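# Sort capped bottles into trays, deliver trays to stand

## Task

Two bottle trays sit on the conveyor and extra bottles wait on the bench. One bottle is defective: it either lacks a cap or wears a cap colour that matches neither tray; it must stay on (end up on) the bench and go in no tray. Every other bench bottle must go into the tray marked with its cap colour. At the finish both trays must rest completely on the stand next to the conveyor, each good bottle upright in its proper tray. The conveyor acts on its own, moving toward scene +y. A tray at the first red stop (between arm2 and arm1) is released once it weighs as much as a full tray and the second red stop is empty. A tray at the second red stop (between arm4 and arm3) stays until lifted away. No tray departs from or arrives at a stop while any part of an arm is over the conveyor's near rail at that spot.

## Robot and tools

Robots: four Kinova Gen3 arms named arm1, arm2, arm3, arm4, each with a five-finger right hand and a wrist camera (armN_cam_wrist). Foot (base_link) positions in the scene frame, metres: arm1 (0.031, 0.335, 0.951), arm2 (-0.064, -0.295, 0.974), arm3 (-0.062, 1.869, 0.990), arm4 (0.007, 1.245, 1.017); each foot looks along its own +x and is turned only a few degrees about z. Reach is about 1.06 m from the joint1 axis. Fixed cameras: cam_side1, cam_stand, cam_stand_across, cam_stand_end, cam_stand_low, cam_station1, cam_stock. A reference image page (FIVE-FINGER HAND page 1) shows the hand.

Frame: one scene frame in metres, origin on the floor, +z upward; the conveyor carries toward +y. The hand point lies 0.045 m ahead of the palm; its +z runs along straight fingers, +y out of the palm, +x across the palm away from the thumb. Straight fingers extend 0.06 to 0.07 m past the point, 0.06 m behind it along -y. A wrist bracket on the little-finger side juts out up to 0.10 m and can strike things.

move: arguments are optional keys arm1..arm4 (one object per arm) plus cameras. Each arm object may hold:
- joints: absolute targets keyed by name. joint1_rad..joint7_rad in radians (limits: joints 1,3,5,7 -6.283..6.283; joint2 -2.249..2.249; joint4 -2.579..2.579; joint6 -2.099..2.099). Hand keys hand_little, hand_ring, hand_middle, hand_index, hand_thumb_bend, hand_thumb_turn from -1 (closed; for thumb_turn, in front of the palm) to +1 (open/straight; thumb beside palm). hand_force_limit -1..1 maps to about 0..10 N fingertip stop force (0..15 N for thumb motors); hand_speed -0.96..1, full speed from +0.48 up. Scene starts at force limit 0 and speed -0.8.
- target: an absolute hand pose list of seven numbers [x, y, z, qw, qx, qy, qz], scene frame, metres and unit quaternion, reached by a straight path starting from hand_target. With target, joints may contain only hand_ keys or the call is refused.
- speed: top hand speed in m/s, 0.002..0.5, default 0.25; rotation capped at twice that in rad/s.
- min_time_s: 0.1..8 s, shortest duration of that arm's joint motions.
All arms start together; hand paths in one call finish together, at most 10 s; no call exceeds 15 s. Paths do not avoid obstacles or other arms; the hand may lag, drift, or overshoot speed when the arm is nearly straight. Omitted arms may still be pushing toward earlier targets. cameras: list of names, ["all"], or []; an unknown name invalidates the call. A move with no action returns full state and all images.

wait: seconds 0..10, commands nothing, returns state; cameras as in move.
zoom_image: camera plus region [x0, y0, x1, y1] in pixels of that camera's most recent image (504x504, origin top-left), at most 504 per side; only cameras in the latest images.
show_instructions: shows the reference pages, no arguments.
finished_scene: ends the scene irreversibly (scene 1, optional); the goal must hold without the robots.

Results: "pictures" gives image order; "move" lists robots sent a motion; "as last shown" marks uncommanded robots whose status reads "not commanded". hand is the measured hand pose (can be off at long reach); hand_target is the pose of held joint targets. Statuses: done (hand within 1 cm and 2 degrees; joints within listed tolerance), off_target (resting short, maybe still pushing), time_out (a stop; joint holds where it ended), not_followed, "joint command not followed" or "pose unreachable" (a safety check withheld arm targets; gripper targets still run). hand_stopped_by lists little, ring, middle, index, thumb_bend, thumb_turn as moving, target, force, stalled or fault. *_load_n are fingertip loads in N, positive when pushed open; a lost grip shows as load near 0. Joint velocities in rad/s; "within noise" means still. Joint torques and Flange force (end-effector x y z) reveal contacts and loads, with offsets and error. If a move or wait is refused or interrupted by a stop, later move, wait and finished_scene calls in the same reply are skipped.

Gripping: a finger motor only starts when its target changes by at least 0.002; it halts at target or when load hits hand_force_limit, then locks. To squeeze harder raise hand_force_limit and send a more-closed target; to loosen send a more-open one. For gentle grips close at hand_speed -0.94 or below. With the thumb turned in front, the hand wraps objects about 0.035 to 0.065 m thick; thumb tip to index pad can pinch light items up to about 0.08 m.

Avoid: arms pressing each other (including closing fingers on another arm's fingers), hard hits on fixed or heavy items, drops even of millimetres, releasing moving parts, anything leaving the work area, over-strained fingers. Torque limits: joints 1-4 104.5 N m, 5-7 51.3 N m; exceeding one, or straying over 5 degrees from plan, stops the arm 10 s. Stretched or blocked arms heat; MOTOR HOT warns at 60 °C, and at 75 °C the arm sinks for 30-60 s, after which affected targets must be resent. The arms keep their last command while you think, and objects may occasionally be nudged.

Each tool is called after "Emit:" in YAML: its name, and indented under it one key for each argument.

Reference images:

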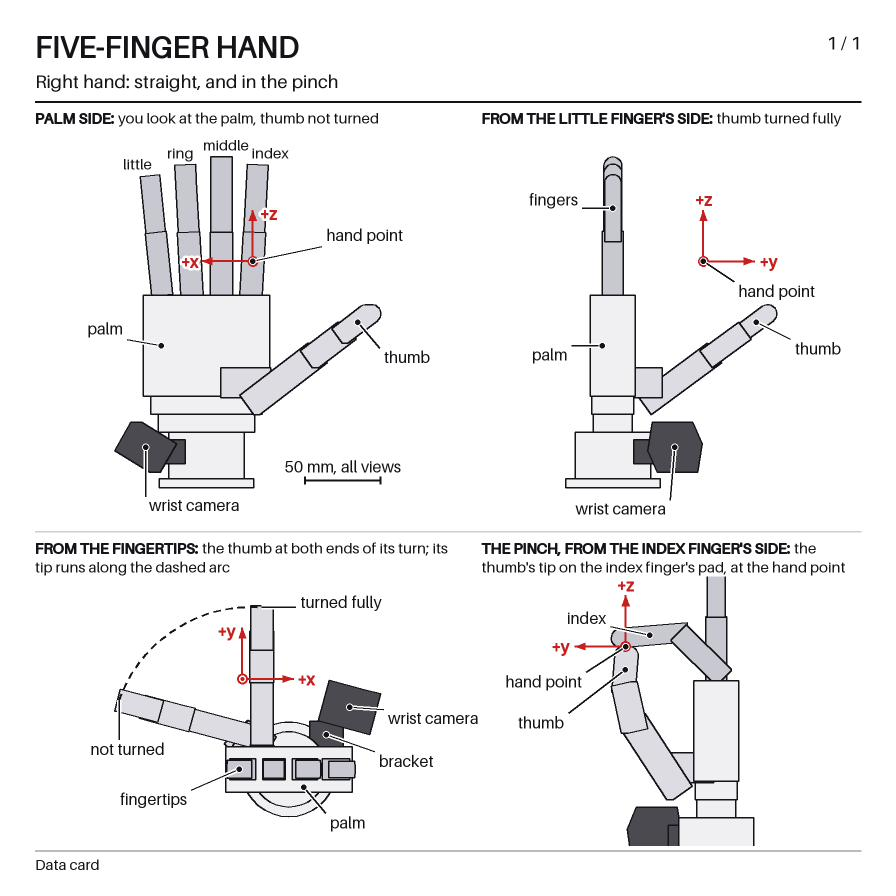

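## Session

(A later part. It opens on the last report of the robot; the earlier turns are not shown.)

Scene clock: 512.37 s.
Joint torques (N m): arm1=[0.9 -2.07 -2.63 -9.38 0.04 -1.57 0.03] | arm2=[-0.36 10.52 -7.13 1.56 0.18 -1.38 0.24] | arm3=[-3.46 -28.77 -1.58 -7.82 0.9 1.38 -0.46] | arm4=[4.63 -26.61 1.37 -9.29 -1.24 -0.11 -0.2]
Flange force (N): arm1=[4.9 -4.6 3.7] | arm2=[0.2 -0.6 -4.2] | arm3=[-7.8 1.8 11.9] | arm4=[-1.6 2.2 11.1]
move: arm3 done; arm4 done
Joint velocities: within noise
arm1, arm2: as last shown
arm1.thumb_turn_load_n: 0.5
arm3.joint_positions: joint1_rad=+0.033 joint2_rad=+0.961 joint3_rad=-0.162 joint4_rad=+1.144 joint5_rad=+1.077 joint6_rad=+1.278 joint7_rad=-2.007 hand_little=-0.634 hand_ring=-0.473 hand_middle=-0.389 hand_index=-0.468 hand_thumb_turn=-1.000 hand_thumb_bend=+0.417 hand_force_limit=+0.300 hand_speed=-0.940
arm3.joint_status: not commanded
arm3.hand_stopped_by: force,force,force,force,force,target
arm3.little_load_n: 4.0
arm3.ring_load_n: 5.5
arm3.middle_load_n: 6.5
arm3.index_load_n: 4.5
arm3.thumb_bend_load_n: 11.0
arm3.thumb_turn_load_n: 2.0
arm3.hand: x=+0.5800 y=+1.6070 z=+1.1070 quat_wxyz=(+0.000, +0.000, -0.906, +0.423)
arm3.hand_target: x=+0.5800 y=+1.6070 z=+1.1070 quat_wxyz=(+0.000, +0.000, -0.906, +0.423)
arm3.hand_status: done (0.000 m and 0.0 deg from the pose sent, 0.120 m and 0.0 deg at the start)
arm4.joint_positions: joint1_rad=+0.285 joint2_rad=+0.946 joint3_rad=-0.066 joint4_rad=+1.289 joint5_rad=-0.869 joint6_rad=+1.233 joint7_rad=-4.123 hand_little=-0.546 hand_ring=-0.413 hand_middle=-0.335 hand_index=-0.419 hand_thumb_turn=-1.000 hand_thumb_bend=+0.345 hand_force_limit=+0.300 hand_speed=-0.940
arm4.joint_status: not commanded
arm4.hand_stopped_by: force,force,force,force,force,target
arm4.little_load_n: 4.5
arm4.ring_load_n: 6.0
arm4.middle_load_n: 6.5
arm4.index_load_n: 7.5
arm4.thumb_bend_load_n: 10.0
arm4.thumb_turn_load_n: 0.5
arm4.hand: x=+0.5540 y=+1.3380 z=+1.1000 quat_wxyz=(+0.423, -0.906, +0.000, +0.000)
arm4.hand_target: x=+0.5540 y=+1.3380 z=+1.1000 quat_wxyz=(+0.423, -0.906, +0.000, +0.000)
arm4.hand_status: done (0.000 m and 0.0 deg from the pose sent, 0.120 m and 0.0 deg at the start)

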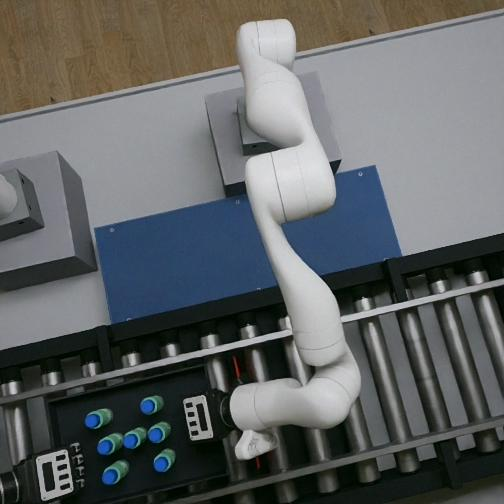

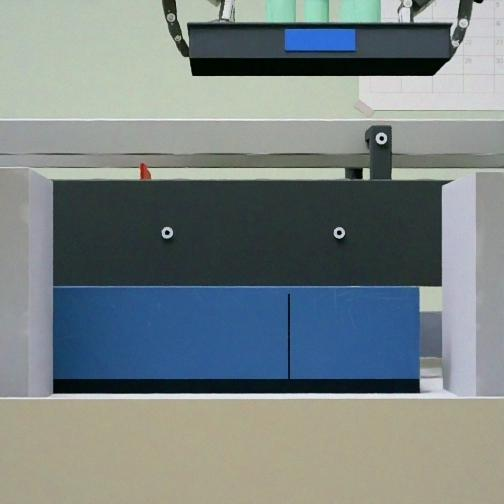

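Emit:
move:
  arm3: {"target":[0.50,1.707,1.107,0,0,0.9063,-0.4226],"speed":0.1}
  arm4: {"target":[0.474,1.438,1.100,0.4226,-0.9063,0,0],"speed":0.1}
  cameras: ["cam_stand"]

Emit:
move:
  arm3: {"target":[0.40,1.834,1.107,0,0,0.9063,-0.4226],"speed":0.12}
  arm4: {"target":[0.374,1.565,1.100,0.4226,-0.9063,0,0],"speed":0.12}
  cameras: ["cam_stand"]

Scene clock: 553.67 s.
Joint torques (N m): arm1=[0.91 -2.09 -2.61 -9.38 0.04 -1.55 0.04] | arm2=[-0.35 10.5 -7.09 1.56 0.17 -1.35 0.24] | arm3=[-3.51 -25.12 -2.75 -6.59 0.45 1.39 -0.45] | arm4=[4.63 -22.79 1.63 -7.99 -0.9 -0.01 -0.26]
Flange force (N): arm1=[4.8 -4.5 3.8] | arm2=[0.2 -0.6 -4.2] | arm3=[-6.9 2.3 12.1] | arm4=[-3.1 1.7 12.1]
move: arm3 done; arm4 done
Joint velocities: within noise
arm1, arm2: as last shown
arm1.thumb_turn_load_n: 0.0
arm2.index_load_n: 0.5
arm3.joint_positions: joint1_rad=-0.107 joint2_rad=+0.804 joint3_rad=-0.197 joint4_rad=+1.505 joint5_rad=+1.055 joint6_rad=+1.303 joint7_rad=-2.290 hand_little=-0.634 hand_ring=-0.473 hand_middle=-0.389 hand_index=-0.468 hand_thumb_turn=-1.000 hand_thumb_bend=+0.417 hand_force_limit=+0.300 hand_speed=-0.940
arm3.joint_status: not commanded
arm3.hand_stopped_by: force,force,force,force,force,target
arm3.little_load_n: 4.0
arm3.ring_load_n: 5.0
arm3.middle_load_n: 7.0
arm3.index_load_n: 4.5
arm3.thumb_bend_load_n: 10.5
arm3.thumb_turn_load_n: 2.0
arm3.hand: x=+0.5000 y=+1.7070 z=+1.1070 quat_wxyz=(+0.000, +0.000, -0.906, +0.423)
arm3.hand_target: x=+0.5000 y=+1.7070 z=+1.1070 quat_wxyz=(+0.000, +0.000, -0.906, +0.423)
arm3.hand_status: done (0.000 m and 0.0 deg from the pose sent, 0.128 m and 0.0 deg at the start)
arm4.joint_positions: joint1_rad=+0.174 joint2_rad=+0.795 joint3_rad=-0.155 joint4_rad=+1.664 joint5_rad=-1.001 joint6_rad=+0.959 joint7_rad=-4.024 hand_little=-0.546 hand_ring=-0.413 hand_middle=-0.335 hand_index=-0.419 hand_thumb_turn=-1.000 hand_thumb_bend=+0.345 hand_force_limit=+0.300 hand_speed=-0.940
arm4.joint_status: not commanded
arm4.hand_stopped_by: force,force,force,force,force,target
arm4.little_load_n: 4.5
arm4.ring_load_n: 6.5
arm4.middle_load_n: 6.5
arm4.index_load_n: 7.0
arm4.thumb_bend_load_n: 10.0
arm4.thumb_turn_load_n: 0.5
arm4.hand: x=+0.4740 y=+1.4380 z=+1.1000 quat_wxyz=(+0.423, -0.906, +0.000, +0.000)
arm4.hand_target: x=+0.4740 y=+1.4380 z=+1.1000 quat_wxyz=(+0.423, -0.906, +0.000, +0.000)
arm4.hand_status: done (0.000 m and 0.0 deg from the pose sent, 0.128 m and 0.0 deg at the start)

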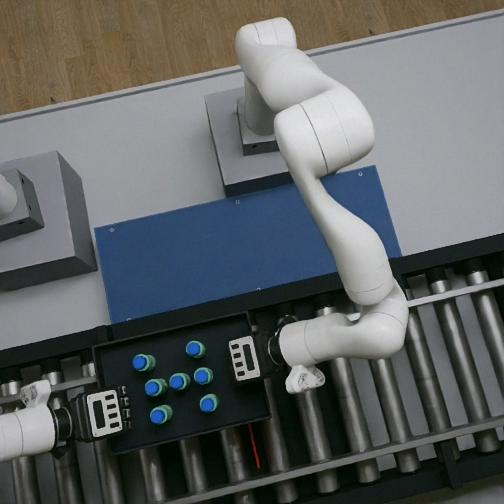

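Scene clock: 555.57 s.
Joint torques (N m): arm1=[0.93 -2.07 -2.61 -9.39 0.03 -1.54 0.03] | arm2=[-0.38 10.52 -7.09 1.54 0.19 -1.37 0.22] | arm3=[-4.01 -21.84 -4.38 -6.35 -0.17 0.9 -0.43] | arm4=[4.98 -19.31 1.69 -5.82 -0.31 -0.32 -0.23]
Flange force (N): arm1=[4.8 -4.6 3.8] | arm2=[0.2 -0.5 -4.3] | arm3=[-5.7 1.9 13.6] | arm4=[-4.1 0.8 14.1]
move: arm3 done; arm4 done
Joint velocities: within noise
arm1, arm2: as last shown
arm2.index_load_n: 0.0
arm3.joint_positions: joint1_rad=-0.334 joint2_rad=+0.698 joint3_rad=-0.286 joint4_rad=+1.764 joint5_rad=+0.926 joint6_rad=+1.402 joint7_rad=-2.590 hand_little=-0.634 hand_ring=-0.473 hand_middle=-0.389 hand_index=-0.468 hand_thumb_turn=-1.000 hand_thumb_bend=+0.417 hand_force_limit=+0.300 hand_speed=-0.940
arm3.joint_status: not commanded
arm3.hand_stopped_by: force,force,force,force,force,target
arm3.little_load_n: 4.0
arm3.ring_load_n: 5.5
arm3.middle_load_n: 7.0
arm3.index_load_n: 5.0
arm3.thumb_bend_load_n: 10.5
arm3.thumb_turn_load_n: 2.0
arm3.hand: x=+0.4000 y=+1.8340 z=+1.1070 quat_wxyz=(+0.000, +0.000, -0.906, +0.423)
arm3.hand_target: x=+0.4000 y=+1.8340 z=+1.1070 quat_wxyz=(+0.000, +0.000, -0.906, +0.423)
arm3.hand_status: done (0.000 m and 0.0 deg from the pose sent, 0.162 m and 0.0 deg at the start)
arm4.joint_positions: joint1_rad=+0.000 joint2_rad=+0.699 joint3_rad=-0.342 joint4_rad=+1.961 joint5_rad=-1.314 joint6_rad=+0.617 joint7_rad=-3.883 hand_little=-0.546 hand_ring=-0.413 hand_middle=-0.335 hand_index=-0.419 hand_thumb_turn=-1.000 hand_thumb_bend=+0.345 hand_force_limit=+0.300 hand_speed=-0.940
arm4.joint_status: not commanded
arm4.hand_stopped_by: force,force,force,force,force,target
arm4.little_load_n: 4.0
arm4.ring_load_n: 6.5
arm4.middle_load_n: 7.0
arm4.index_load_n: 7.5
arm4.thumb_bend_load_n: 10.0
arm4.thumb_turn_load_n: 0.5
arm4.hand: x=+0.3740 y=+1.5650 z=+1.1000 quat_wxyz=(+0.423, -0.906, +0.000, +0.000)
arm4.hand_target: x=+0.3740 y=+1.5650 z=+1.1000 quat_wxyz=(+0.423, -0.906, +0.000, +0.000)
arm4.hand_status: done (0.000 m and 0.0 deg from the pose sent, 0.162 m and 0.0 deg at the start)

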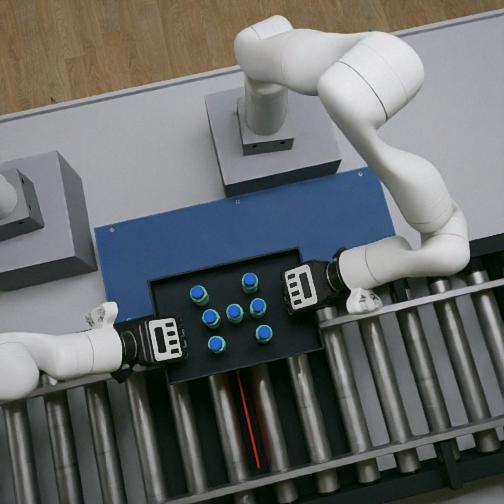

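Emit:
move:
  arm3: {"target":[0.32,1.936,1.107,0,0,0.9063,-0.4226],"speed":0.1}
  arm4: {"target":[0.294,1.667,1.100,0.4226,-0.9063,0,0],"speed":0.1}
  cameras: ["cam_stand"]

Emit:
move:
  arm3: {"target":[0.25,2.025,1.107,0,0,0.9063,-0.4226],"speed":0.1}
  arm4: {"target":[0.224,1.756,1.100,0.4226,-0.9063,0,0],"speed":0.1}
  cameras: ["cam_stand","cam_stand_low"]

Scene clock: 559.77 s.
Joint torques (N m): arm1=[0.91 -2.08 -2.63 -9.39 0.02 -1.57 0.03] | arm2=[-0.38 10.5 -7.12 1.55 0.17 -1.36 0.25] | arm3=[-4.13 -20.89 -5.3 -7.48 -0.51 0.28 -0.43] | arm4=[4.8 -18 1.28 -3.64 -0.07 -0.58 -0.19]
Flange force (N): arm1=[4.9 -4.5 3.8] | arm2=[0.1 -0.5 -4.3] | arm3=[-4.8 1.3 15.0] | arm4=no reading
move: arm3 done; arm4 done
Joint velocities: within noise
arm1, arm2: as last shown
arm2.index_load_n: 0.5
arm3.joint_positions: joint1_rad=-0.555 joint2_rad=+0.680 joint3_rad=-0.375 joint4_rad=+1.828 joint5_rad=+0.758 joint6_rad=+1.506 joint7_rad=-2.807 hand_little=-0.634 hand_ring=-0.473 hand_middle=-0.389 hand_index=-0.468 hand_thumb_turn=-1.000 hand_thumb_bend=+0.417 hand_force_limit=+0.300 hand_speed=-0.940
arm3.joint_status: not commanded
arm3.hand_stopped_by: force,force,force,force,force,target
arm3.little_load_n: 4.0
arm3.ring_load_n: 5.5
arm3.middle_load_n: 7.0
arm3.index_load_n: 5.5
arm3.thumb_bend_load_n: 10.5
arm3.thumb_turn_load_n: 2.0
arm3.hand: x=+0.3200 y=+1.9360 z=+1.1070 quat_wxyz=(+0.000, +0.000, -0.906, +0.423)
arm3.hand_target: x=+0.3200 y=+1.9360 z=+1.1070 quat_wxyz=(+0.000, +0.000, -0.906, +0.423)
arm3.hand_status: done (0.000 m and 0.0 deg from the pose sent, 0.130 m and 0.0 deg at the start)
arm4.joint_positions: joint1_rad=-0.204 joint2_rad=+0.692 joint3_rad=-0.501 joint4_rad=+2.057 joint5_rad=-1.825 joint6_rad=+0.381 joint7_rad=-3.586 hand_little=-0.546 hand_ring=-0.413 hand_middle=-0.335 hand_index=-0.419 hand_thumb_turn=-1.000 hand_thumb_bend=+0.345 hand_force_limit=+0.300 hand_speed=-0.940
arm4.joint_status: not commanded
arm4.hand_stopped_by: force,force,force,force,force,target
arm4.little_load_n: 4.5
arm4.ring_load_n: 6.5
arm4.middle_load_n: 7.0
arm4.index_load_n: 7.5
arm4.thumb_bend_load_n: 9.5
arm4.thumb_turn_load_n: 0.5
arm4.hand: x=+0.2940 y=+1.6670 z=+1.1000 quat_wxyz=(+0.423, -0.906, +0.000, +0.000)
arm4.hand_target: x=+0.2940 y=+1.6670 z=+1.1000 quat_wxyz=(+0.423, -0.906, +0.000, +0.000)
arm4.hand_status: done (0.000 m and 0.0 deg from the pose sent, 0.130 m and 0.0 deg at the start)

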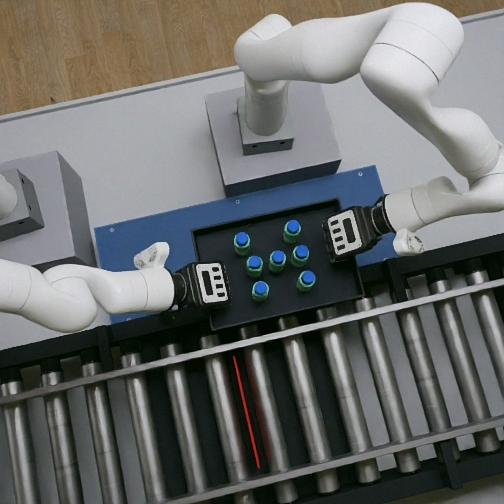

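Scene clock: 561.53 s.
Joint torques (N m): arm1=[0.87 -2.07 -2.62 -9.39 0.03 -1.55 0.02] | arm2=[-0.37 10.49 -7.12 1.56 0.16 -1.36 0.23] | arm3=[-3.56 -21.28 -5.45 -8.7 -0.49 -0.04 -0.34] | arm4=[4.2 -18.43 1.41 -2.33 -0.09 -0.62 -0.2]
Flange force (N): arm1=[4.8 -4.5 3.8] | arm2=[0.2 -0.5 -4.2] | arm3=[-3.5 1.1 15.4] | arm4=[-2.7 -0.9 15.5]
move: arm3 done; arm4 done
Joint velocities: within noise
arm1.joint_positions: joint1_rad=-3.375 joint2_rad=+0.753 joint3_rad=+3.267 joint4_rad=+2.014 joint5_rad=+0.235 joint6_rad=+1.179 joint7_rad=-0.205 hand_little=-1.000 hand_ring=-1.000 hand_middle=+0.100 hand_index=+0.000 hand_thumb_turn=-1.000 hand_thumb_bend=+1.000 hand_force_limit=-0.500 hand_speed=-0.800
arm1.joint_status: not commanded
arm1.hand_stopped_by: target,target,target,target,target,target
arm1.little_load_n: 0.0
arm1.ring_load_n: 0.0
arm1.middle_load_n: 0.0
arm1.index_load_n: 0.0
arm1.thumb_bend_load_n: 0.0
arm1.thumb_turn_load_n: 0.0
arm1.hand: x=+0.2200 y=+0.3300 z=+1.3500 quat_wxyz=(-0.242, +0.664, -0.664, +0.242)
arm1.hand_target: x=+0.2200 y=+0.3300 z=+1.3500 quat_wxyz=(-0.242, +0.664, -0.664, +0.242)
arm1.hand_status: not commanded
arm2: as last shown
arm2.index_load_n: 0.0
arm3.joint_positions: joint1_rad=-0.763 joint2_rad=+0.711 joint3_rad=-0.443 joint4_rad=+1.779 joint5_rad=+0.600 joint6_rad=+1.604 joint7_rad=-2.980 hand_little=-0.634 hand_ring=-0.473 hand_middle=-0.389 hand_index=-0.468 hand_thumb_turn=-1.000 hand_thumb_bend=+0.417 hand_force_limit=+0.300 hand_speed=-0.940
arm3.joint_status: not commanded
arm3.hand_stopped_by: force,force,force,force,force,target
arm3.little_load_n: 4.0
arm3.ring_load_n: 6.0
arm3.middle_load_n: 7.5
arm3.index_load_n: 6.0
arm3.thumb_bend_load_n: 10.0
arm3.thumb_turn_load_n: 2.0
arm3.hand: x=+0.2500 y=+2.0250 z=+1.1070 quat_wxyz=(+0.000, +0.000, -0.906, +0.423)
arm3.hand_target: x=+0.2500 y=+2.0250 z=+1.1070 quat_wxyz=(+0.000, +0.000, -0.906, +0.423)
arm3.hand_status: done (0.000 m and 0.0 deg from the pose sent, 0.113 m and 0.0 deg at the start)
arm4.joint_positions: joint1_rad=-0.577 joint2_rad=+0.680 joint3_rad=-0.387 joint4_rad=+2.033 joint5_rad=-2.316 joint6_rad=+0.363 joint7_rad=-3.352 hand_little=-0.546 hand_ring=-0.412 hand_middle=-0.334 hand_index=-0.419 hand_thumb_turn=-1.000 hand_thumb_bend=+0.345 hand_force_limit=+0.300 hand_speed=-0.940
arm4.joint_status: not commanded
arm4.hand_stopped_by: force,force,force,force,force,target
arm4.little_load_n: 5.0
arm4.ring_load_n: 7.0
arm4.middle_load_n: 7.5
arm4.index_load_n: 8.5
arm4.thumb_bend_load_n: 9.0
arm4.thumb_turn_load_n: 0.5
arm4.hand: x=+0.2240 y=+1.7560 z=+1.1000 quat_wxyz=(+0.423, -0.906, +0.000, +0.000)
arm4.hand_target: x=+0.2240 y=+1.7560 z=+1.1000 quat_wxyz=(+0.423, -0.906, +0.000, +0.000)
arm4.hand_status: done (0.000 m and 0.0 deg from the pose sent, 0.113 m and 0.0 deg at the start)

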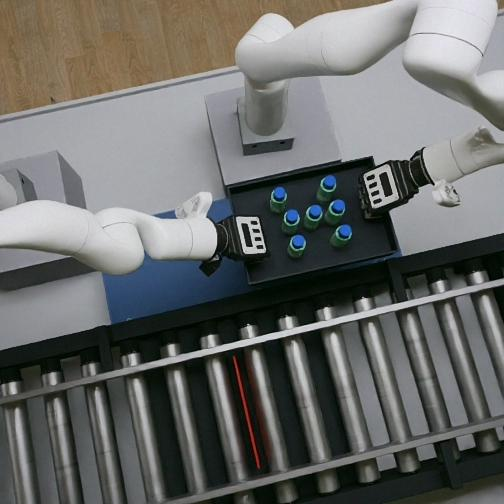

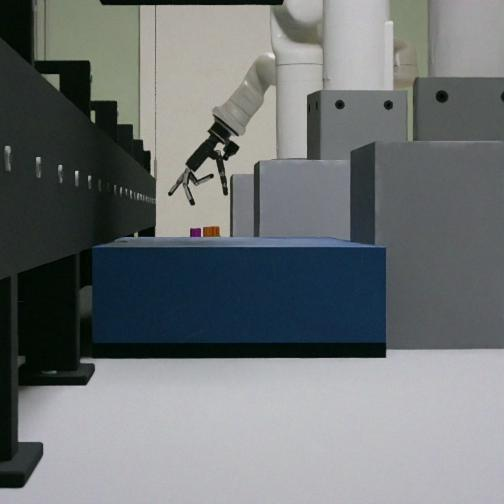

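Emit:
move:
  arm3: {"target":[0.198,2.092,1.107,0,0,0.9063,-0.4226],"speed":0.06}
  arm4: {"target":[0.172,1.823,1.100,0.4226,-0.9063,0,0],"speed":0.06}
  cameras: ["cam_stand","cam_stand_low","cam_stand_end"]

Scene clock: 568.43 s.
Joint torques (N m): arm1=[0.91 -2.08 -2.63 -9.39 0.05 -1.55 0.02] | arm2=[-0.34 10.54 -7.08 1.52 0.15 -1.34 0.24] | arm3=[-3.43 -22.62 -5.77 -10.11 -0.36 -0.57 -0.31] | arm4=[3.63 -19.21 1.63 -1.34 0.07 -1.07 -0.16]
Flange force (N): arm1=[4.9 -4.5 3.8] | arm2=[0.0 -0.6 -4.2] | arm3=[-2.9 0.1 16.5] | arm4=[-1.7 -2.2 16.4]
move: arm3 done; arm4 done
Joint velocities: within noise
arm1: as last shown
arm2.joint_positions: joint1_rad=-1.155 joint2_rad=-1.684 joint3_rad=+1.741 joint4_rad=+2.353 joint5_rad=+2.015 joint6_rad=+0.863 joint7_rad=-0.379 hand_little=+1.000 hand_ring=-1.000 hand_middle=+0.200 hand_index=+0.200 hand_thumb_turn=-1.000 hand_thumb_bend=+1.000 hand_force_limit=+0.000 hand_speed=+0.200
arm2.joint_status: not commanded
arm2.hand_stopped_by: fault,target,target,target,target,target
arm2.little_load_n: 0.0
arm2.ring_load_n: 0.0
arm2.middle_load_n: 0.0
arm2.index_load_n: 0.0
arm2.thumb_bend_load_n: 0.0
arm2.thumb_turn_load_n: 0.0
arm2.hand: x=+0.2045 y=-0.5445 z=+0.9000 quat_wxyz=(-0.242, +0.664, -0.664, +0.242)
arm2.hand_target: x=+0.2045 y=-0.5445 z=+0.9000 quat_wxyz=(-0.242, +0.664, -0.664, +0.242)
arm2.hand_status: not commanded
arm3.joint_positions: joint1_rad=-0.920 joint2_rad=+0.762 joint3_rad=-0.478 joint4_rad=+1.676 joint5_rad=+0.497 joint6_rad=+1.686 joint7_rad=-3.093 hand_little=-0.634 hand_ring=-0.473 hand_middle=-0.389 hand_index=-0.468 hand_thumb_turn=-1.000 hand_thumb_bend=+0.417 hand_force_limit=+0.300 hand_speed=-0.940
arm3.joint_status: not commanded
arm3.hand_stopped_by: force,force,force,force,force,target
arm3.little_load_n: 4.0
arm3.ring_load_n: 6.0
arm3.middle_load_n: 8.0
arm3.index_load_n: 6.5
arm3.thumb_bend_load_n: 10.0
arm3.thumb_turn_load_n: 2.0
arm3.hand: x=+0.1980 y=+2.0920 z=+1.1070 quat_wxyz=(+0.000, +0.000, -0.906, +0.423)
arm3.hand_target: x=+0.1980 y=+2.0920 z=+1.1070 quat_wxyz=(+0.000, +0.000, -0.906, +0.423)
arm3.hand_status: done (0.000 m and 0.0 deg from the pose sent, 0.085 m and 0.0 deg at the start)
arm4.joint_positions: joint1_rad=-0.849 joint2_rad=+0.699 joint3_rad=-0.284 joint4_rad=+1.944 joint5_rad=-2.551 joint6_rad=+0.331 joint7_rad=-3.301 hand_little=-0.546 hand_ring=-0.412 hand_middle=-0.334 hand_index=-0.419 hand_thumb_turn=-1.000 hand_thumb_bend=+0.345 hand_force_limit=+0.300 hand_speed=-0.940
arm4.joint_status: not commanded
arm4.hand_stopped_by: force,force,force,force,force,target
arm4.little_load_n: 5.0
arm4.ring_load_n: 7.0
arm4.middle_load_n: 8.0
arm4.index_load_n: 8.5
arm4.thumb_bend_load_n: 9.0
arm4.thumb_turn_load_n: 0.5
arm4.hand: x=+0.1720 y=+1.8230 z=+1.1000 quat_wxyz=(+0.423, -0.906, +0.000, +0.000)
arm4.hand_target: x=+0.1720 y=+1.8230 z=+1.1000 quat_wxyz=(+0.423, -0.906, +0.000, +0.000)
arm4.hand_status: done (0.000 m and 0.0 deg from the pose sent, 0.085 m and 0.0 deg at the start)
pictures: cam_stand, cam_stand_end, cam_stand_low

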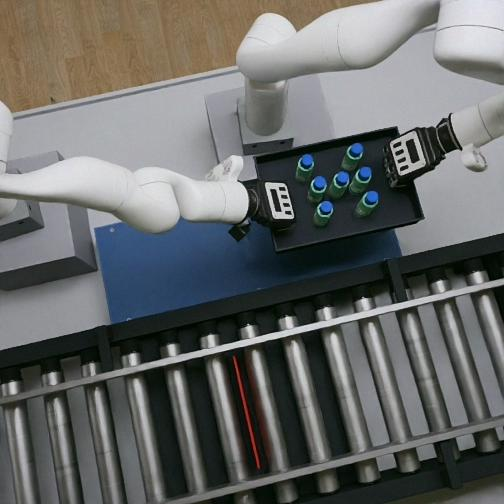

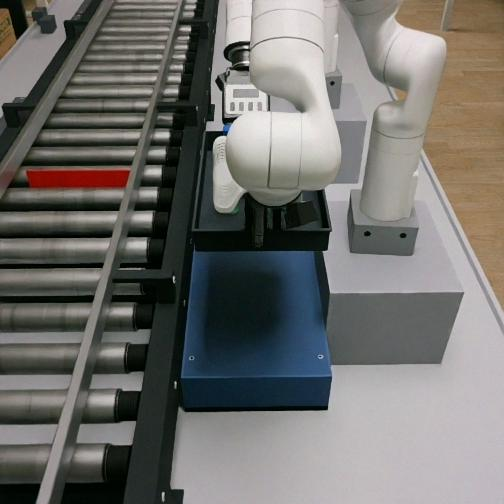

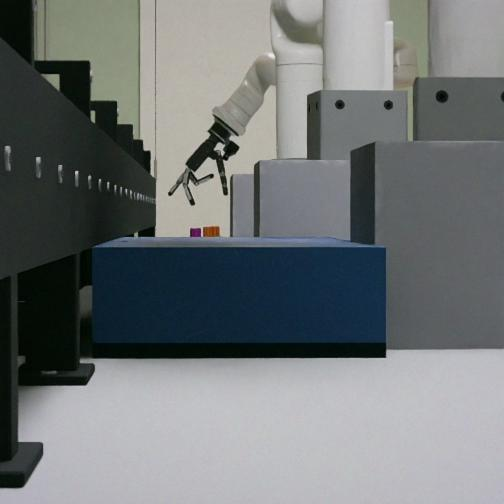

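Emit:
move:
  arm3: {"target":[0.210,2.094,1.050,0,0,0.9063,-0.4226],"speed":0.06}
  arm4: {"target":[0.184,1.825,1.043,0.4226,-0.9063,0,0],"speed":0.06}
  cameras: ["cam_stand"]

Emit:
move:
  arm3: {"target":[0.210,2.094,0.965,0,0,0.9063,-0.4226],"speed":0.06}
  arm4: {"target":[0.184,1.825,0.958,0.4226,-0.9063,0,0],"speed":0.06}
  cameras: ["cam_stand","cam_stand_end","cam_stand_low"]

Scene clock: 579.33 s.
Joint torques (N m): arm1=[0.91 -2.06 -2.63 -9.39 0.04 -1.56 0.03] | arm2=[-0.37 10.55 -7.12 1.53 0.16 -1.37 0.23] | arm3=[-3.25 -23.94 -5.95 -8.84 -0.35 -0.29 -0.33] | arm4=[3.67 -19.99 1.97 -0.66 -0.05 -0.76 -0.18]
Flange force (N): arm1=[4.9 -4.6 3.8] | arm2=[0.0 -0.4 -4.1] | arm3=[-2.8 0.9 15.9] | arm4=[-2.2 -1.2 15.4]
move: arm3 done; arm4 done
Joint velocities: within noise
arm1, arm2: as last shown
arm3.joint_positions: joint1_rad=-0.920 joint2_rad=+0.877 joint3_rad=-0.452 joint4_rad=+1.673 joint5_rad=+0.549 joint6_rad=+1.588 joint7_rad=-3.126 hand_little=-0.634 hand_ring=-0.473 hand_middle=-0.389 hand_index=-0.468 hand_thumb_turn=-1.000 hand_thumb_bend=+0.417 hand_force_limit=+0.300 hand_speed=-0.940
arm3.joint_status: not commanded
arm3.hand_stopped_by: force,force,force,force,force,target
arm3.little_load_n: 4.0
arm3.ring_load_n: 6.0
arm3.middle_load_n: 8.0
arm3.index_load_n: 6.5
arm3.thumb_bend_load_n: 10.0
arm3.thumb_turn_load_n: 2.0
arm3.hand: x=+0.2100 y=+2.0940 z=+1.0500 quat_wxyz=(+0.000, +0.000, -0.906, +0.423)
arm3.hand_target: x=+0.2100 y=+2.0940 z=+1.0500 quat_wxyz=(+0.000, +0.000, -0.906, +0.423)
arm3.hand_status: done (0.000 m and 0.0 deg from the pose sent, 0.058 m and 0.0 deg at the start)
arm4.joint_positions: joint1_rad=-0.878 joint2_rad=+0.832 joint3_rad=-0.209 joint4_rad=+1.931 joint5_rad=-2.586 joint6_rad=+0.457 joint7_rad=-3.229 hand_little=-0.546 hand_ring=-0.412 hand_middle=-0.334 hand_index=-0.419 hand_thumb_turn=-1.000 hand_thumb_bend=+0.345 hand_force_limit=+0.300 hand_speed=-0.940
arm4.joint_status: not commanded
arm4.hand_stopped_by: force,force,force,force,force,target
arm4.little_load_n: 5.0
arm4.ring_load_n: 7.0
arm4.middle_load_n: 7.5
arm4.index_load_n: 8.5
arm4.thumb_bend_load_n: 9.0
arm4.thumb_turn_load_n: 0.5
arm4.hand: x=+0.1840 y=+1.8250 z=+1.0430 quat_wxyz=(+0.423, -0.906, +0.000, +0.000)
arm4.hand_target: x=+0.1840 y=+1.8250 z=+1.0430 quat_wxyz=(+0.423, -0.906, +0.000, +0.000)
arm4.hand_status: done (0.000 m and 0.0 deg from the pose sent, 0.058 m and 0.0 deg at the start)

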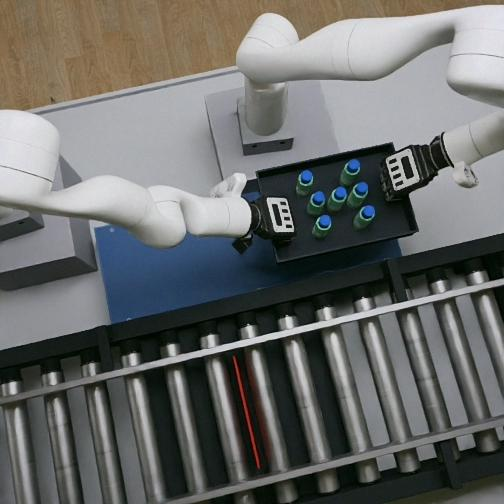

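Scene clock: 581.27 s.
Joint torques (N m): arm1=[0.92 -2.08 -2.64 -9.37 0.02 -1.56 0.03] | arm2=[-0.39 10.52 -7.11 1.51 0.19 -1.36 0.24] | arm3=[-2.85 -25.3 -5.75 -6.86 -0.31 0.1 -0.34] | arm4=[3.22 -20.32 2.09 0.33 -0.11 -0.28 -0.15]
Flange force (N): arm1=[4.9 -4.6 3.8] | arm2=[0.1 -0.5 -4.3] | arm3=[-2.5 2.1 15.1] | arm4=[-2.5 -0.4 13.1]
move: arm3 done; arm4 done
Joint velocities: within noise
arm1, arm2: as last shown
arm3.joint_positions: joint1_rad=-0.942 joint2_rad=+1.048 joint3_rad=-0.417 joint4_rad=+1.665 joint5_rad=+0.611 joint6_rad=+1.450 joint7_rad=-3.196 hand_little=-0.634 hand_ring=-0.473 hand_middle=-0.389 hand_index=-0.468 hand_thumb_turn=-1.000 hand_thumb_bend=+0.417 hand_force_limit=+0.300 hand_speed=-0.940
arm3.joint_status: not commanded
arm3.hand_stopped_by: force,force,force,force,force,target
arm3.little_load_n: 4.0
arm3.ring_load_n: 5.5
arm3.middle_load_n: 7.5
arm3.index_load_n: 6.0
arm3.thumb_bend_load_n: 10.5
arm3.thumb_turn_load_n: 2.0
arm3.hand: x=+0.2100 y=+2.0940 z=+0.9650 quat_wxyz=(+0.000, +0.000, -0.906, +0.423)
arm3.hand_target: x=+0.2100 y=+2.0940 z=+0.9650 quat_wxyz=(+0.000, +0.000, -0.906, +0.423)
arm3.hand_status: done (0.000 m and 0.0 deg from the pose sent, 0.085 m and 0.0 deg at the start)
arm4.joint_positions: joint1_rad=-0.927 joint2_rad=+1.032 joint3_rad=-0.137 joint4_rad=+1.901 joint5_rad=-2.658 joint6_rad=+0.629 joint7_rad=-3.133 hand_little=-0.546 hand_ring=-0.412 hand_middle=-0.334 hand_index=-0.419 hand_thumb_turn=-1.000 hand_thumb_bend=+0.345 hand_force_limit=+0.300 hand_speed=-0.940
arm4.joint_status: not commanded
arm4.hand_stopped_by: force,force,force,force,force,target
arm4.little_load_n: 5.0
arm4.ring_load_n: 7.0
arm4.middle_load_n: 7.5
arm4.index_load_n: 8.5
arm4.thumb_bend_load_n: 9.0
arm4.thumb_turn_load_n: 0.5
arm4.hand: x=+0.1840 y=+1.8250 z=+0.9580 quat_wxyz=(+0.423, -0.906, +0.000, +0.000)
arm4.hand_target: x=+0.1840 y=+1.8250 z=+0.9580 quat_wxyz=(+0.423, -0.906, +0.000, +0.000)
arm4.hand_status: done (0.000 m and 0.0 deg from the pose sent, 0.085 m and 0.0 deg at the start)

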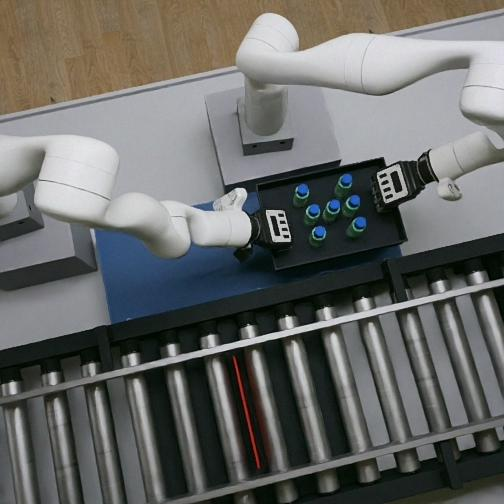

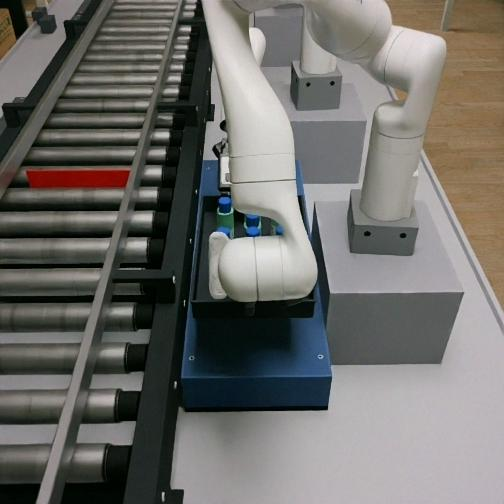

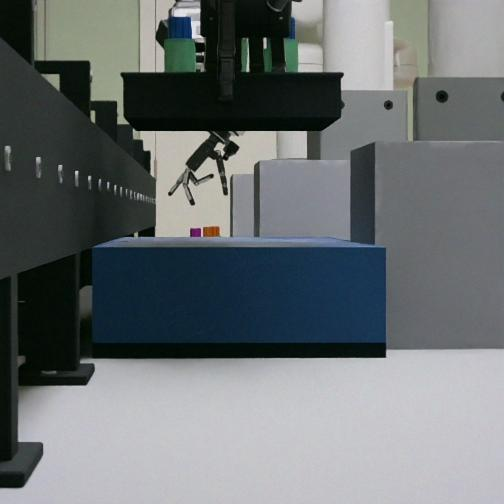

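Emit:
move:
  arm3: {"target":[0.206,2.092,0.877,0,0,0.9063,-0.4226],"speed":0.05}
  arm4: {"target":[0.180,1.823,0.870,0.4226,-0.9063,0,0],"speed":0.05}
  cameras: ["cam_stand","cam_stand_end","cam_stand_low"]

Scene clock: 588.73 s.
Joint torques (N m): arm1=[0.92 -2.05 -2.62 -9.39 0.03 -1.56 0.05] | arm2=[-0.38 10.48 -7.07 1.53 0.17 -1.39 0.23] | arm3=[-2.56 -26.46 -5.66 -5.24 -0.29 0.3 -0.35] | arm4=[3.04 -20.38 2.05 1.4 -0.17 -0.03 -0.15]
Flange force (N): arm1=[4.8 -4.6 3.8] | arm2=[0.1 -0.6 -4.4] | arm3=[-2.3 2.9 14.9] | arm4=[-2.6 -0.1 12.3]
move: arm3 done; arm4 done
Joint velocities: within noise
arm1, arm2: as last shown
arm1.ring_load_n: 0.5
arm3.joint_positions: joint1_rad=-0.969 joint2_rad=+1.234 joint3_rad=-0.379 joint4_rad=+1.612 joint5_rad=+0.672 joint6_rad=+1.333 joint7_rad=-3.254 hand_little=-0.634 hand_ring=-0.473 hand_middle=-0.389 hand_index=-0.468 hand_thumb_turn=-1.000 hand_thumb_bend=+0.417 hand_force_limit=+0.300 hand_speed=-0.940
arm3.joint_status: not commanded
arm3.hand_stopped_by: force,force,force,force,force,target
arm3.little_load_n: 3.5
arm3.ring_load_n: 5.5
arm3.middle_load_n: 7.5
arm3.index_load_n: 6.0
arm3.thumb_bend_load_n: 10.5
arm3.thumb_turn_load_n: 1.5
arm3.hand: x=+0.2060 y=+2.0920 z=+0.8770 quat_wxyz=(+0.000, +0.000, -0.906, +0.423)
arm3.hand_target: x=+0.2060 y=+2.0920 z=+0.8770 quat_wxyz=(+0.000, +0.000, -0.906, +0.423)
arm3.hand_status: done (0.000 m and 0.0 deg from the pose sent, 0.088 m and 0.0 deg at the start)
arm4.joint_positions: joint1_rad=-0.954 joint2_rad=+1.246 joint3_rad=-0.103 joint4_rad=+1.821 joint5_rad=-2.701 joint6_rad=+0.759 joint7_rad=-3.068 hand_little=-0.546 hand_ring=-0.412 hand_middle=-0.334 hand_index=-0.419 hand_thumb_turn=-1.000 hand_thumb_bend=+0.345 hand_force_limit=+0.300 hand_speed=-0.940
arm4.joint_status: not commanded
arm4.hand_stopped_by: force,force,force,force,force,target
arm4.little_load_n: 5.0
arm4.ring_load_n: 6.5
arm4.middle_load_n: 7.0
arm4.index_load_n: 8.5
arm4.thumb_bend_load_n: 9.0
arm4.thumb_turn_load_n: 0.5
arm4.hand: x=+0.1800 y=+1.8230 z=+0.8700 quat_wxyz=(+0.423, -0.906, +0.000, +0.000)
arm4.hand_target: x=+0.1800 y=+1.8230 z=+0.8700 quat_wxyz=(+0.423, -0.906, +0.000, +0.000)
arm4.hand_status: done (0.000 m and 0.0 deg from the pose sent, 0.088 m and 0.0 deg at the start)

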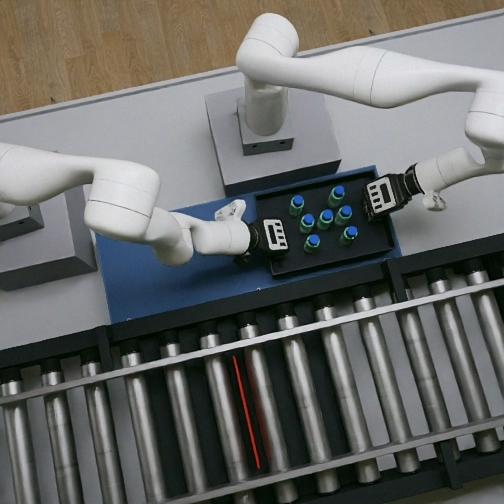

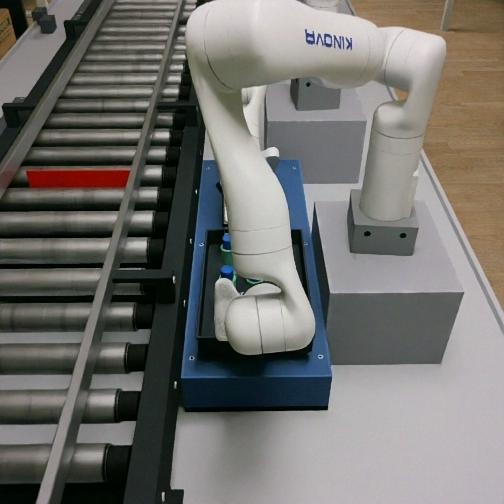

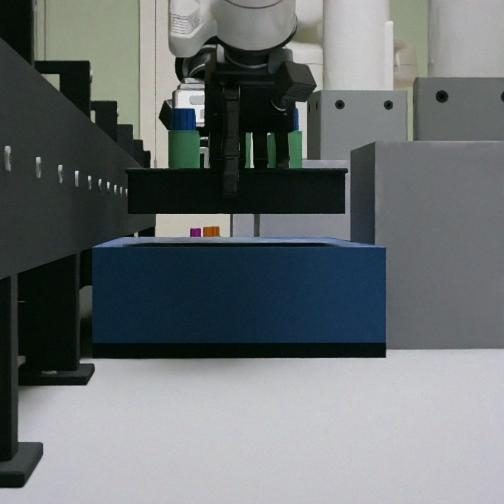

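Emit:
zoom_image:
  camera: "cam_stand_low"
  region: [90, 90, 390, 290]

Scaled by 1.680 from the camera's image (finer frame: 720x720).

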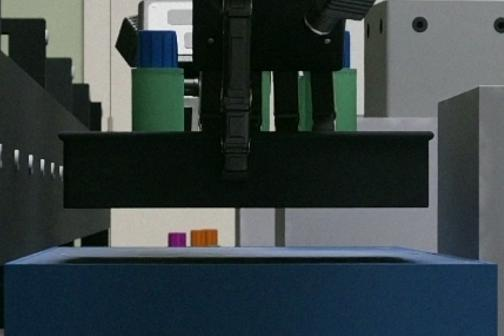

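Emit:
zoom_image:
  camera: "cam_stand"
  region: [240, 160, 420, 290]

Scaled by 2.800 from the camera's image (finer frame: 720x720).

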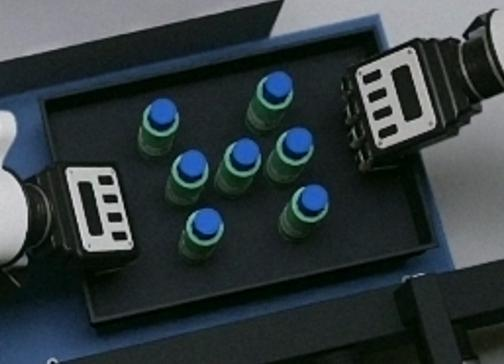

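Emit:
zoom_image:
  camera: "cam_stand_end"
  region: [170, 140, 350, 420]

Scaled by 1.800 from the camera's image (finer frame: 720x720).

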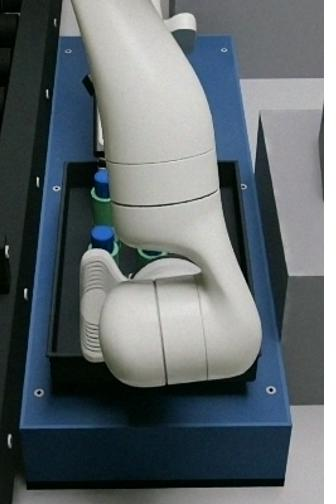

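Emit:
move:
  arm3: {"target":[0.204,2.092,0.868,0,0,0.9063,-0.4226],"speed":0.03}
  arm4: {"target":[0.178,1.823,0.863,0.4226,-0.9063,0,0],"speed":0.03}
  cameras: ["cam_stand","cam_stand_low","arm4_cam_wrist"]

Scene clock: 615.43 s.
Joint torques (N m): arm1=[0.89 -2.06 -2.64 -9.39 0.05 -1.54 0] | arm2=[-0.35 10.57 -7.11 1.55 0.18 -1.35 0.24] | arm3=[-2.52 -26.41 -5.6 -5.05 -0.24 0.26 -0.33] | arm4=[2.84 -20.45 1.92 1.31 -0.21 0.12 -0.25]
Flange force (N): arm1=[4.9 -4.6 3.9] | arm2=[0.1 -0.5 -4.1] | arm3=[-2.3 2.8 14.5] | arm4=[-2.3 0.1 11.8]
move: arm3 done; arm4 done
Joint velocities: within noise
arm1, arm2: as last shown
arm1.ring_load_n: 0.0
arm3.joint_positions: joint1_rad=-0.974 joint2_rad=+1.253 joint3_rad=-0.376 joint4_rad=+1.606 joint5_rad=+0.677 joint6_rad=+1.322 joint7_rad=-3.262 hand_little=-0.634 hand_ring=-0.473 hand_middle=-0.389 hand_index=-0.468 hand_thumb_turn=-1.000 hand_thumb_bend=+0.417 hand_force_limit=+0.300 hand_speed=-0.940
arm3.joint_status: not commanded
arm3.hand_stopped_by: force,force,force,force,force,target
arm3.little_load_n: 3.0
arm3.ring_load_n: 5.0
arm3.middle_load_n: 7.5
arm3.index_load_n: 6.0
arm3.thumb_bend_load_n: 10.0
arm3.thumb_turn_load_n: 2.0
arm3.hand: x=+0.2040 y=+2.0920 z=+0.8680 quat_wxyz=(+0.000, +0.000, -0.906, +0.423)
arm3.hand_target: x=+0.2040 y=+2.0920 z=+0.8680 quat_wxyz=(+0.000, +0.000, -0.906, +0.423)
arm3.hand_status: done (0.000 m and 0.0 deg from the pose sent, 0.009 m and 0.0 deg at the start)
arm4.joint_positions: joint1_rad=-0.959 joint2_rad=+1.263 joint3_rad=-0.102 joint4_rad=+1.814 joint5_rad=-2.708 joint6_rad=+0.769 joint7_rad=-3.063 hand_little=-0.546 hand_ring=-0.412 hand_middle=-0.334 hand_index=-0.419 hand_thumb_turn=-1.000 hand_thumb_bend=+0.345 hand_force_limit=+0.300 hand_speed=-0.940
arm4.joint_status: not commanded
arm4.hand_stopped_by: force,force,force,force,force,target
arm4.little_load_n: 5.0
arm4.ring_load_n: 7.0
arm4.middle_load_n: 7.5
arm4.index_load_n: 8.0
arm4.thumb_bend_load_n: 9.5
arm4.thumb_turn_load_n: 0.5
arm4.hand: x=+0.1780 y=+1.8230 z=+0.8630 quat_wxyz=(+0.423, -0.906, +0.000, +0.000)
arm4.hand_target: x=+0.1780 y=+1.8230 z=+0.8630 quat_wxyz=(+0.423, -0.906, +0.000, +0.000)
arm4.hand_status: done (0.000 m and 0.0 deg from the pose sent, 0.007 m and 0.0 deg at the start)
pictures: arm4_cam_wrist, cam_stand, cam_stand_low
arm4_cam_wrist: T_world_to_cam=[[0.24387, -0.6294, -0.73782, 1.73922], [-0.84098, -0.51614, 0.16232, 0.95221], [-0.48298, 0.58091, -0.65519, -0.29503]] pos_world=[0.23416, 1.75753, 0.93537]

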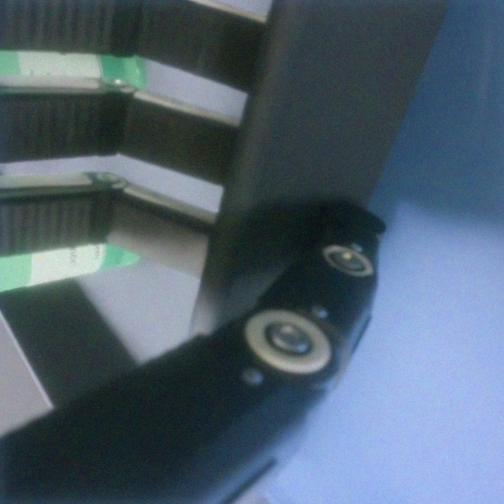

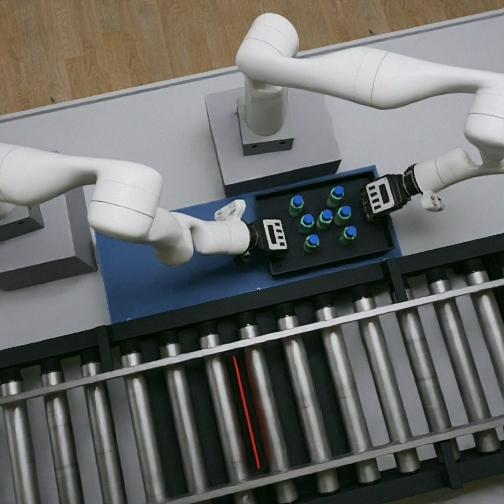

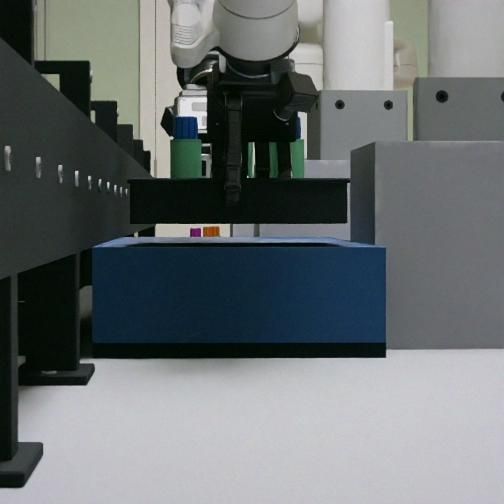

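Emit:
move:
  arm3: {"target":[0.204,2.092,0.860,0,0,0.9063,-0.4226],"speed":0.02}
  arm4: {"target":[0.178,1.823,0.859,0.4226,-0.9063,0,0],"speed":0.02}
  cameras: ["cam_stand_low"]

Emit:
zoom_image:
  camera: "cam_stand_low"
  region: [90, 150, 390, 270]

Scene clock: 619.17 s.
Joint torques (N m): arm1=[0.93 -2.08 -2.63 -9.36 0.01 -1.56 0.01] | arm2=[-0.37 10.5 -7.09 1.49 0.18 -1.37 0.23] | arm3=[-2.46 -26.42 -5.58 -4.89 -0.21 0.28 -0.31] | arm4=[2.9 -20.81 1.72 1.21 -0.24 0.27 -0.3]
Flange force (N): arm1=[5.0 -4.6 3.7] | arm2=[0.0 -0.6 -4.4] | arm3=[-2.2 2.8 14.3] | arm4=[-2.4 0.6 12.2]
move: arm3 done; arm4 done
Joint velocities: within noise
arm1, arm2: as last shown
arm3.joint_positions: joint1_rad=-0.976 joint2_rad=+1.271 joint3_rad=-0.372 joint4_rad=+1.596 joint5_rad=+0.682 joint6_rad=+1.314 joint7_rad=-3.264 hand_little=-0.635 hand_ring=-0.473 hand_middle=-0.389 hand_index=-0.468 hand_thumb_turn=-1.000 hand_thumb_bend=+0.417 hand_force_limit=+0.300 hand_speed=-0.940
arm3.joint_status: not commanded
arm3.hand_stopped_by: force,force,force,force,force,target
arm3.little_load_n: 2.0
arm3.ring_load_n: 5.0
arm3.middle_load_n: 7.5
arm3.index_load_n: 5.5
arm3.thumb_bend_load_n: 10.0
arm3.thumb_turn_load_n: 2.0
arm3.hand: x=+0.2040 y=+2.0920 z=+0.8600 quat_wxyz=(+0.000, +0.000, -0.906, +0.423)
arm3.hand_target: x=+0.2040 y=+2.0920 z=+0.8600 quat_wxyz=(+0.000, +0.000, -0.906, +0.423)
arm3.hand_status: done (0.000 m and 0.0 deg from the pose sent, 0.008 m and 0.0 deg at the start)
arm4.joint_positions: joint1_rad=-0.960 joint2_rad=+1.273 joint3_rad=-0.101 joint4_rad=+1.808 joint5_rad=-2.708 joint6_rad=+0.772 joint7_rad=-3.061 hand_little=-0.546 hand_ring=-0.412 hand_middle=-0.334 hand_index=-0.419 hand_thumb_turn=-1.000 hand_thumb_bend=+0.345 hand_force_limit=+0.300 hand_speed=-0.940
arm4.joint_status: not commanded
arm4.hand_stopped_by: force,force,force,force,force,target
arm4.little_load_n: 5.5
arm4.ring_load_n: 7.0
arm4.middle_load_n: 7.0
arm4.index_load_n: 8.5
arm4.thumb_bend_load_n: 9.5
arm4.thumb_turn_load_n: 0.5
arm4.hand: x=+0.1780 y=+1.8230 z=+0.8590 quat_wxyz=(+0.423, -0.906, +0.000, +0.000)
arm4.hand_target: x=+0.1780 y=+1.8230 z=+0.8590 quat_wxyz=(+0.423, -0.906, +0.000, +0.000)
arm4.hand_status: done (0.000 m and 0.0 deg from the pose sent, 0.004 m and 0.0 deg at the start)

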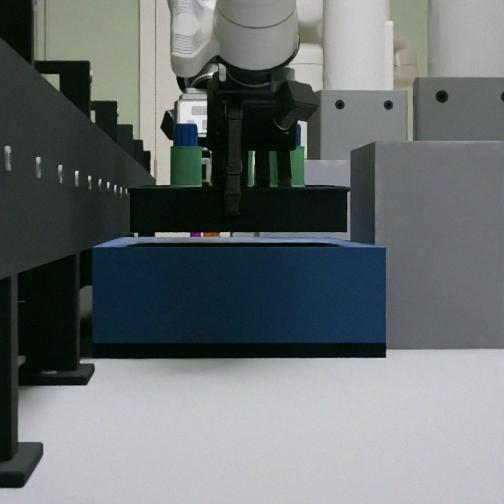

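Scaled by 1.680 from the camera's image (finer frame: 720x720).

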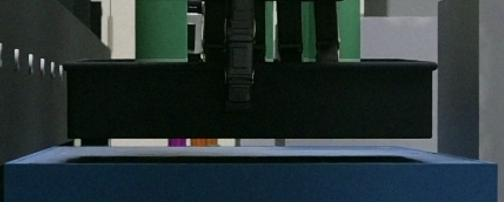

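Emit:
move:
  arm3: {"target":[0.204,2.092,0.852,0,0,0.9063,-0.4226],"speed":0.02}
  arm4: {"target":[0.178,1.823,0.853,0.4226,-0.9063,0,0],"speed":0.02}
  cameras: ["cam_stand_low"]

Emit:
zoom_image:
  camera: "cam_stand_low"
  region: [90, 180, 290, 260]

Scene clock: 625.40 s.
Joint torques (N m): arm1=[0.89 -2.06 -2.62 -9.4 0.04 -1.54 0.03] | arm2=[-0.33 10.49 -7.1 1.55 0.17 -1.36 0.23] | arm3=[-2.55 -26.49 -5.57 -4.77 -0.15 0.21 -0.32] | arm4=[3.01 -20.93 1.77 1.22 -0.3 0.32 -0.33]
Flange force (N): arm1=[4.8 -4.5 3.9] | arm2=[0.2 -0.7 -4.2] | arm3=[-2.4 2.8 14.1] | arm4=[-2.5 0.7 12.4]
move: arm3 done; arm4 done
Joint velocities: within noise
arm1, arm2: as last shown
arm3.joint_positions: joint1_rad=-0.978 joint2_rad=+1.288 joint3_rad=-0.368 joint4_rad=+1.586 joint5_rad=+0.687 joint6_rad=+1.307 joint7_rad=-3.267 hand_little=-0.635 hand_ring=-0.473 hand_middle=-0.389 hand_index=-0.468 hand_thumb_turn=-1.000 hand_thumb_bend=+0.417 hand_force_limit=+0.300 hand_speed=-0.940
arm3.joint_status: not commanded
arm3.hand_stopped_by: force,force,force,force,force,target
arm3.little_load_n: 1.0
arm3.ring_load_n: 5.0
arm3.middle_load_n: 8.0
arm3.index_load_n: 6.0
arm3.thumb_bend_load_n: 10.0
arm3.thumb_turn_load_n: 2.0
arm3.hand: x=+0.2040 y=+2.0920 z=+0.8520 quat_wxyz=(+0.000, +0.000, -0.906, +0.423)
arm3.hand_target: x=+0.2040 y=+2.0920 z=+0.8520 quat_wxyz=(+0.000, +0.000, -0.906, +0.423)
arm3.hand_status: done (0.000 m and 0.0 deg from the pose sent, 0.008 m and 0.0 deg at the start)
arm4.joint_positions: joint1_rad=-0.960 joint2_rad=+1.287 joint3_rad=-0.100 joint4_rad=+1.799 joint5_rad=-2.709 joint6_rad=+0.778 joint7_rad=-3.059 hand_little=-0.546 hand_ring=-0.412 hand_middle=-0.334 hand_index=-0.419 hand_thumb_turn=-1.000 hand_thumb_bend=+0.345 hand_force_limit=+0.300 hand_speed=-0.940
arm4.joint_status: not commanded
arm4.hand_stopped_by: force,force,force,force,force,target
arm4.little_load_n: 5.5
arm4.ring_load_n: 6.5
arm4.middle_load_n: 7.0
arm4.index_load_n: 8.5
arm4.thumb_bend_load_n: 9.5
arm4.thumb_turn_load_n: 0.5
arm4.hand: x=+0.1780 y=+1.8230 z=+0.8530 quat_wxyz=(+0.423, -0.906, +0.000, +0.000)
arm4.hand_target: x=+0.1780 y=+1.8230 z=+0.8530 quat_wxyz=(+0.423, -0.906, +0.000, +0.000)
arm4.hand_status: done (0.000 m and 0.0 deg from the pose sent, 0.006 m and 0.0 deg at the start)

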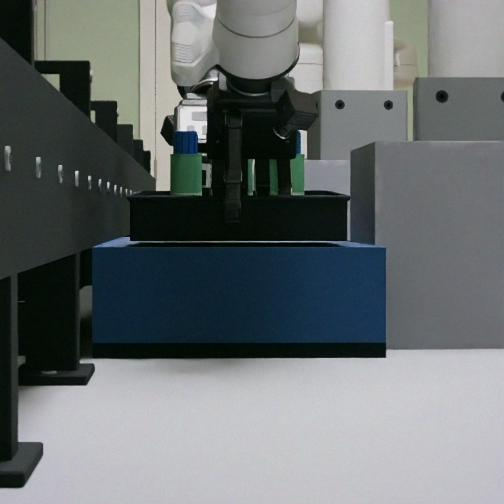

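Scaled by 2.520 from the camera's image (finer frame: 720x720).

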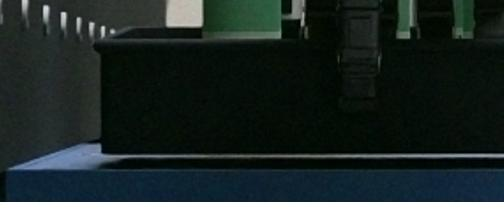

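Emit:
move:
  arm3: {"target":[0.204,2.092,0.848,0,0,0.9063,-0.4226],"speed":0.01}
  arm4: {"target":[0.178,1.823,0.850,0.4226,-0.9063,0,0],"speed":0.01}
  cameras: ["cam_stand_low"]

Emit:
zoom_image:
  camera: "cam_stand_low"
  region: [90, 180, 290, 260]

Scene clock: 628.47 s.
Joint torques (N m): arm1=[0.93 -2.06 -2.63 -9.39 0.03 -1.57 0.04] | arm2=[-0.35 10.49 -7.13 1.56 0.19 -1.34 0.23] | arm3=[-2.47 -26.51 -5.61 -4.81 -0.15 0.15 -0.34] | arm4=[2.96 -20.96 1.75 1.12 -0.28 0.35 -0.33]
Flange force (N): arm1=[4.9 -4.6 3.8] | arm2=[0.3 -0.6 -4.3] | arm3=[-2.3 2.6 14.0] | arm4=[-2.6 0.8 12.0]
move: arm3 done; arm4 done
Joint velocities: within noise
arm1.joint_positions: joint1_rad=-3.375 joint2_rad=+0.753 joint3_rad=+3.267 joint4_rad=+2.014 joint5_rad=+0.235 joint6_rad=+1.179 joint7_rad=-0.205 hand_little=-1.000 hand_ring=-1.000 hand_middle=+0.100 hand_index=+0.000 hand_thumb_turn=-1.000 hand_thumb_bend=+1.000 hand_force_limit=-0.500 hand_speed=-0.800
arm1.joint_status: not commanded
arm1.hand_stopped_by: target,target,target,target,target,target
arm1.little_load_n: 0.0
arm1.ring_load_n: 0.0
arm1.middle_load_n: 0.0
arm1.index_load_n: 0.0
arm1.thumb_bend_load_n: 0.0
arm1.thumb_turn_load_n: 0.0
arm1.hand: x=+0.2200 y=+0.3300 z=+1.3500 quat_wxyz=(-0.242, +0.664, -0.664, +0.242)
arm1.hand_target: x=+0.2200 y=+0.3300 z=+1.3500 quat_wxyz=(-0.242, +0.664, -0.664, +0.242)
arm1.hand_status: not commanded
arm2: as last shown
arm2.ring_load_n: 0.5
arm3.joint_positions: joint1_rad=-0.979 joint2_rad=+1.297 joint3_rad=-0.366 joint4_rad=+1.581 joint5_rad=+0.689 joint6_rad=+1.303 joint7_rad=-3.268 hand_little=-0.635 hand_ring=-0.473 hand_middle=-0.389 hand_index=-0.468 hand_thumb_turn=-1.000 hand_thumb_bend=+0.417 hand_force_limit=+0.300 hand_speed=-0.940
arm3.joint_status: not commanded
arm3.hand_stopped_by: force,force,force,force,force,target
arm3.little_load_n: 1.0
arm3.ring_load_n: 5.0
arm3.middle_load_n: 7.5
arm3.index_load_n: 5.5
arm3.thumb_bend_load_n: 9.5
arm3.thumb_turn_load_n: 2.0
arm3.hand: x=+0.2040 y=+2.0920 z=+0.8480 quat_wxyz=(+0.000, +0.000, -0.906, +0.423)
arm3.hand_target: x=+0.2040 y=+2.0920 z=+0.8480 quat_wxyz=(+0.000, +0.000, -0.906, +0.423)
arm3.hand_status: done (0.000 m and 0.0 deg from the pose sent, 0.004 m and 0.0 deg at the start)
arm4.joint_positions: joint1_rad=-0.961 joint2_rad=+1.295 joint3_rad=-0.099 joint4_rad=+1.794 joint5_rad=-2.709 joint6_rad=+0.780 joint7_rad=-3.057 hand_little=-0.546 hand_ring=-0.412 hand_middle=-0.334 hand_index=-0.419 hand_thumb_turn=-1.000 hand_thumb_bend=+0.345 hand_force_limit=+0.300 hand_speed=-0.940
arm4.joint_status: not commanded
arm4.hand_stopped_by: force,force,force,force,force,target
arm4.little_load_n: 5.5
arm4.ring_load_n: 7.0
arm4.middle_load_n: 7.0
arm4.index_load_n: 8.5
arm4.thumb_bend_load_n: 9.5
arm4.thumb_turn_load_n: 0.5
arm4.hand: x=+0.1780 y=+1.8230 z=+0.8500 quat_wxyz=(+0.423, -0.906, +0.000, +0.000)
arm4.hand_target: x=+0.1780 y=+1.8230 z=+0.8500 quat_wxyz=(+0.423, -0.906, +0.000, +0.000)
arm4.hand_status: done (0.000 m and 0.0 deg from the pose sent, 0.003 m and 0.0 deg at the start)

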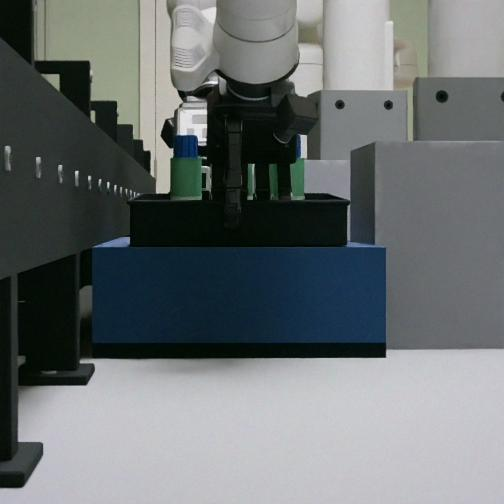

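Scaled by 2.520 from the camera's image (finer frame: 720x720).

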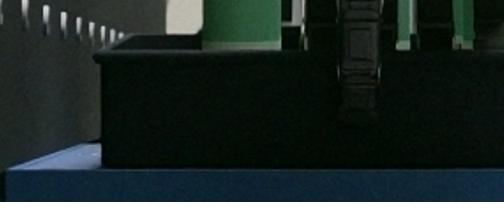

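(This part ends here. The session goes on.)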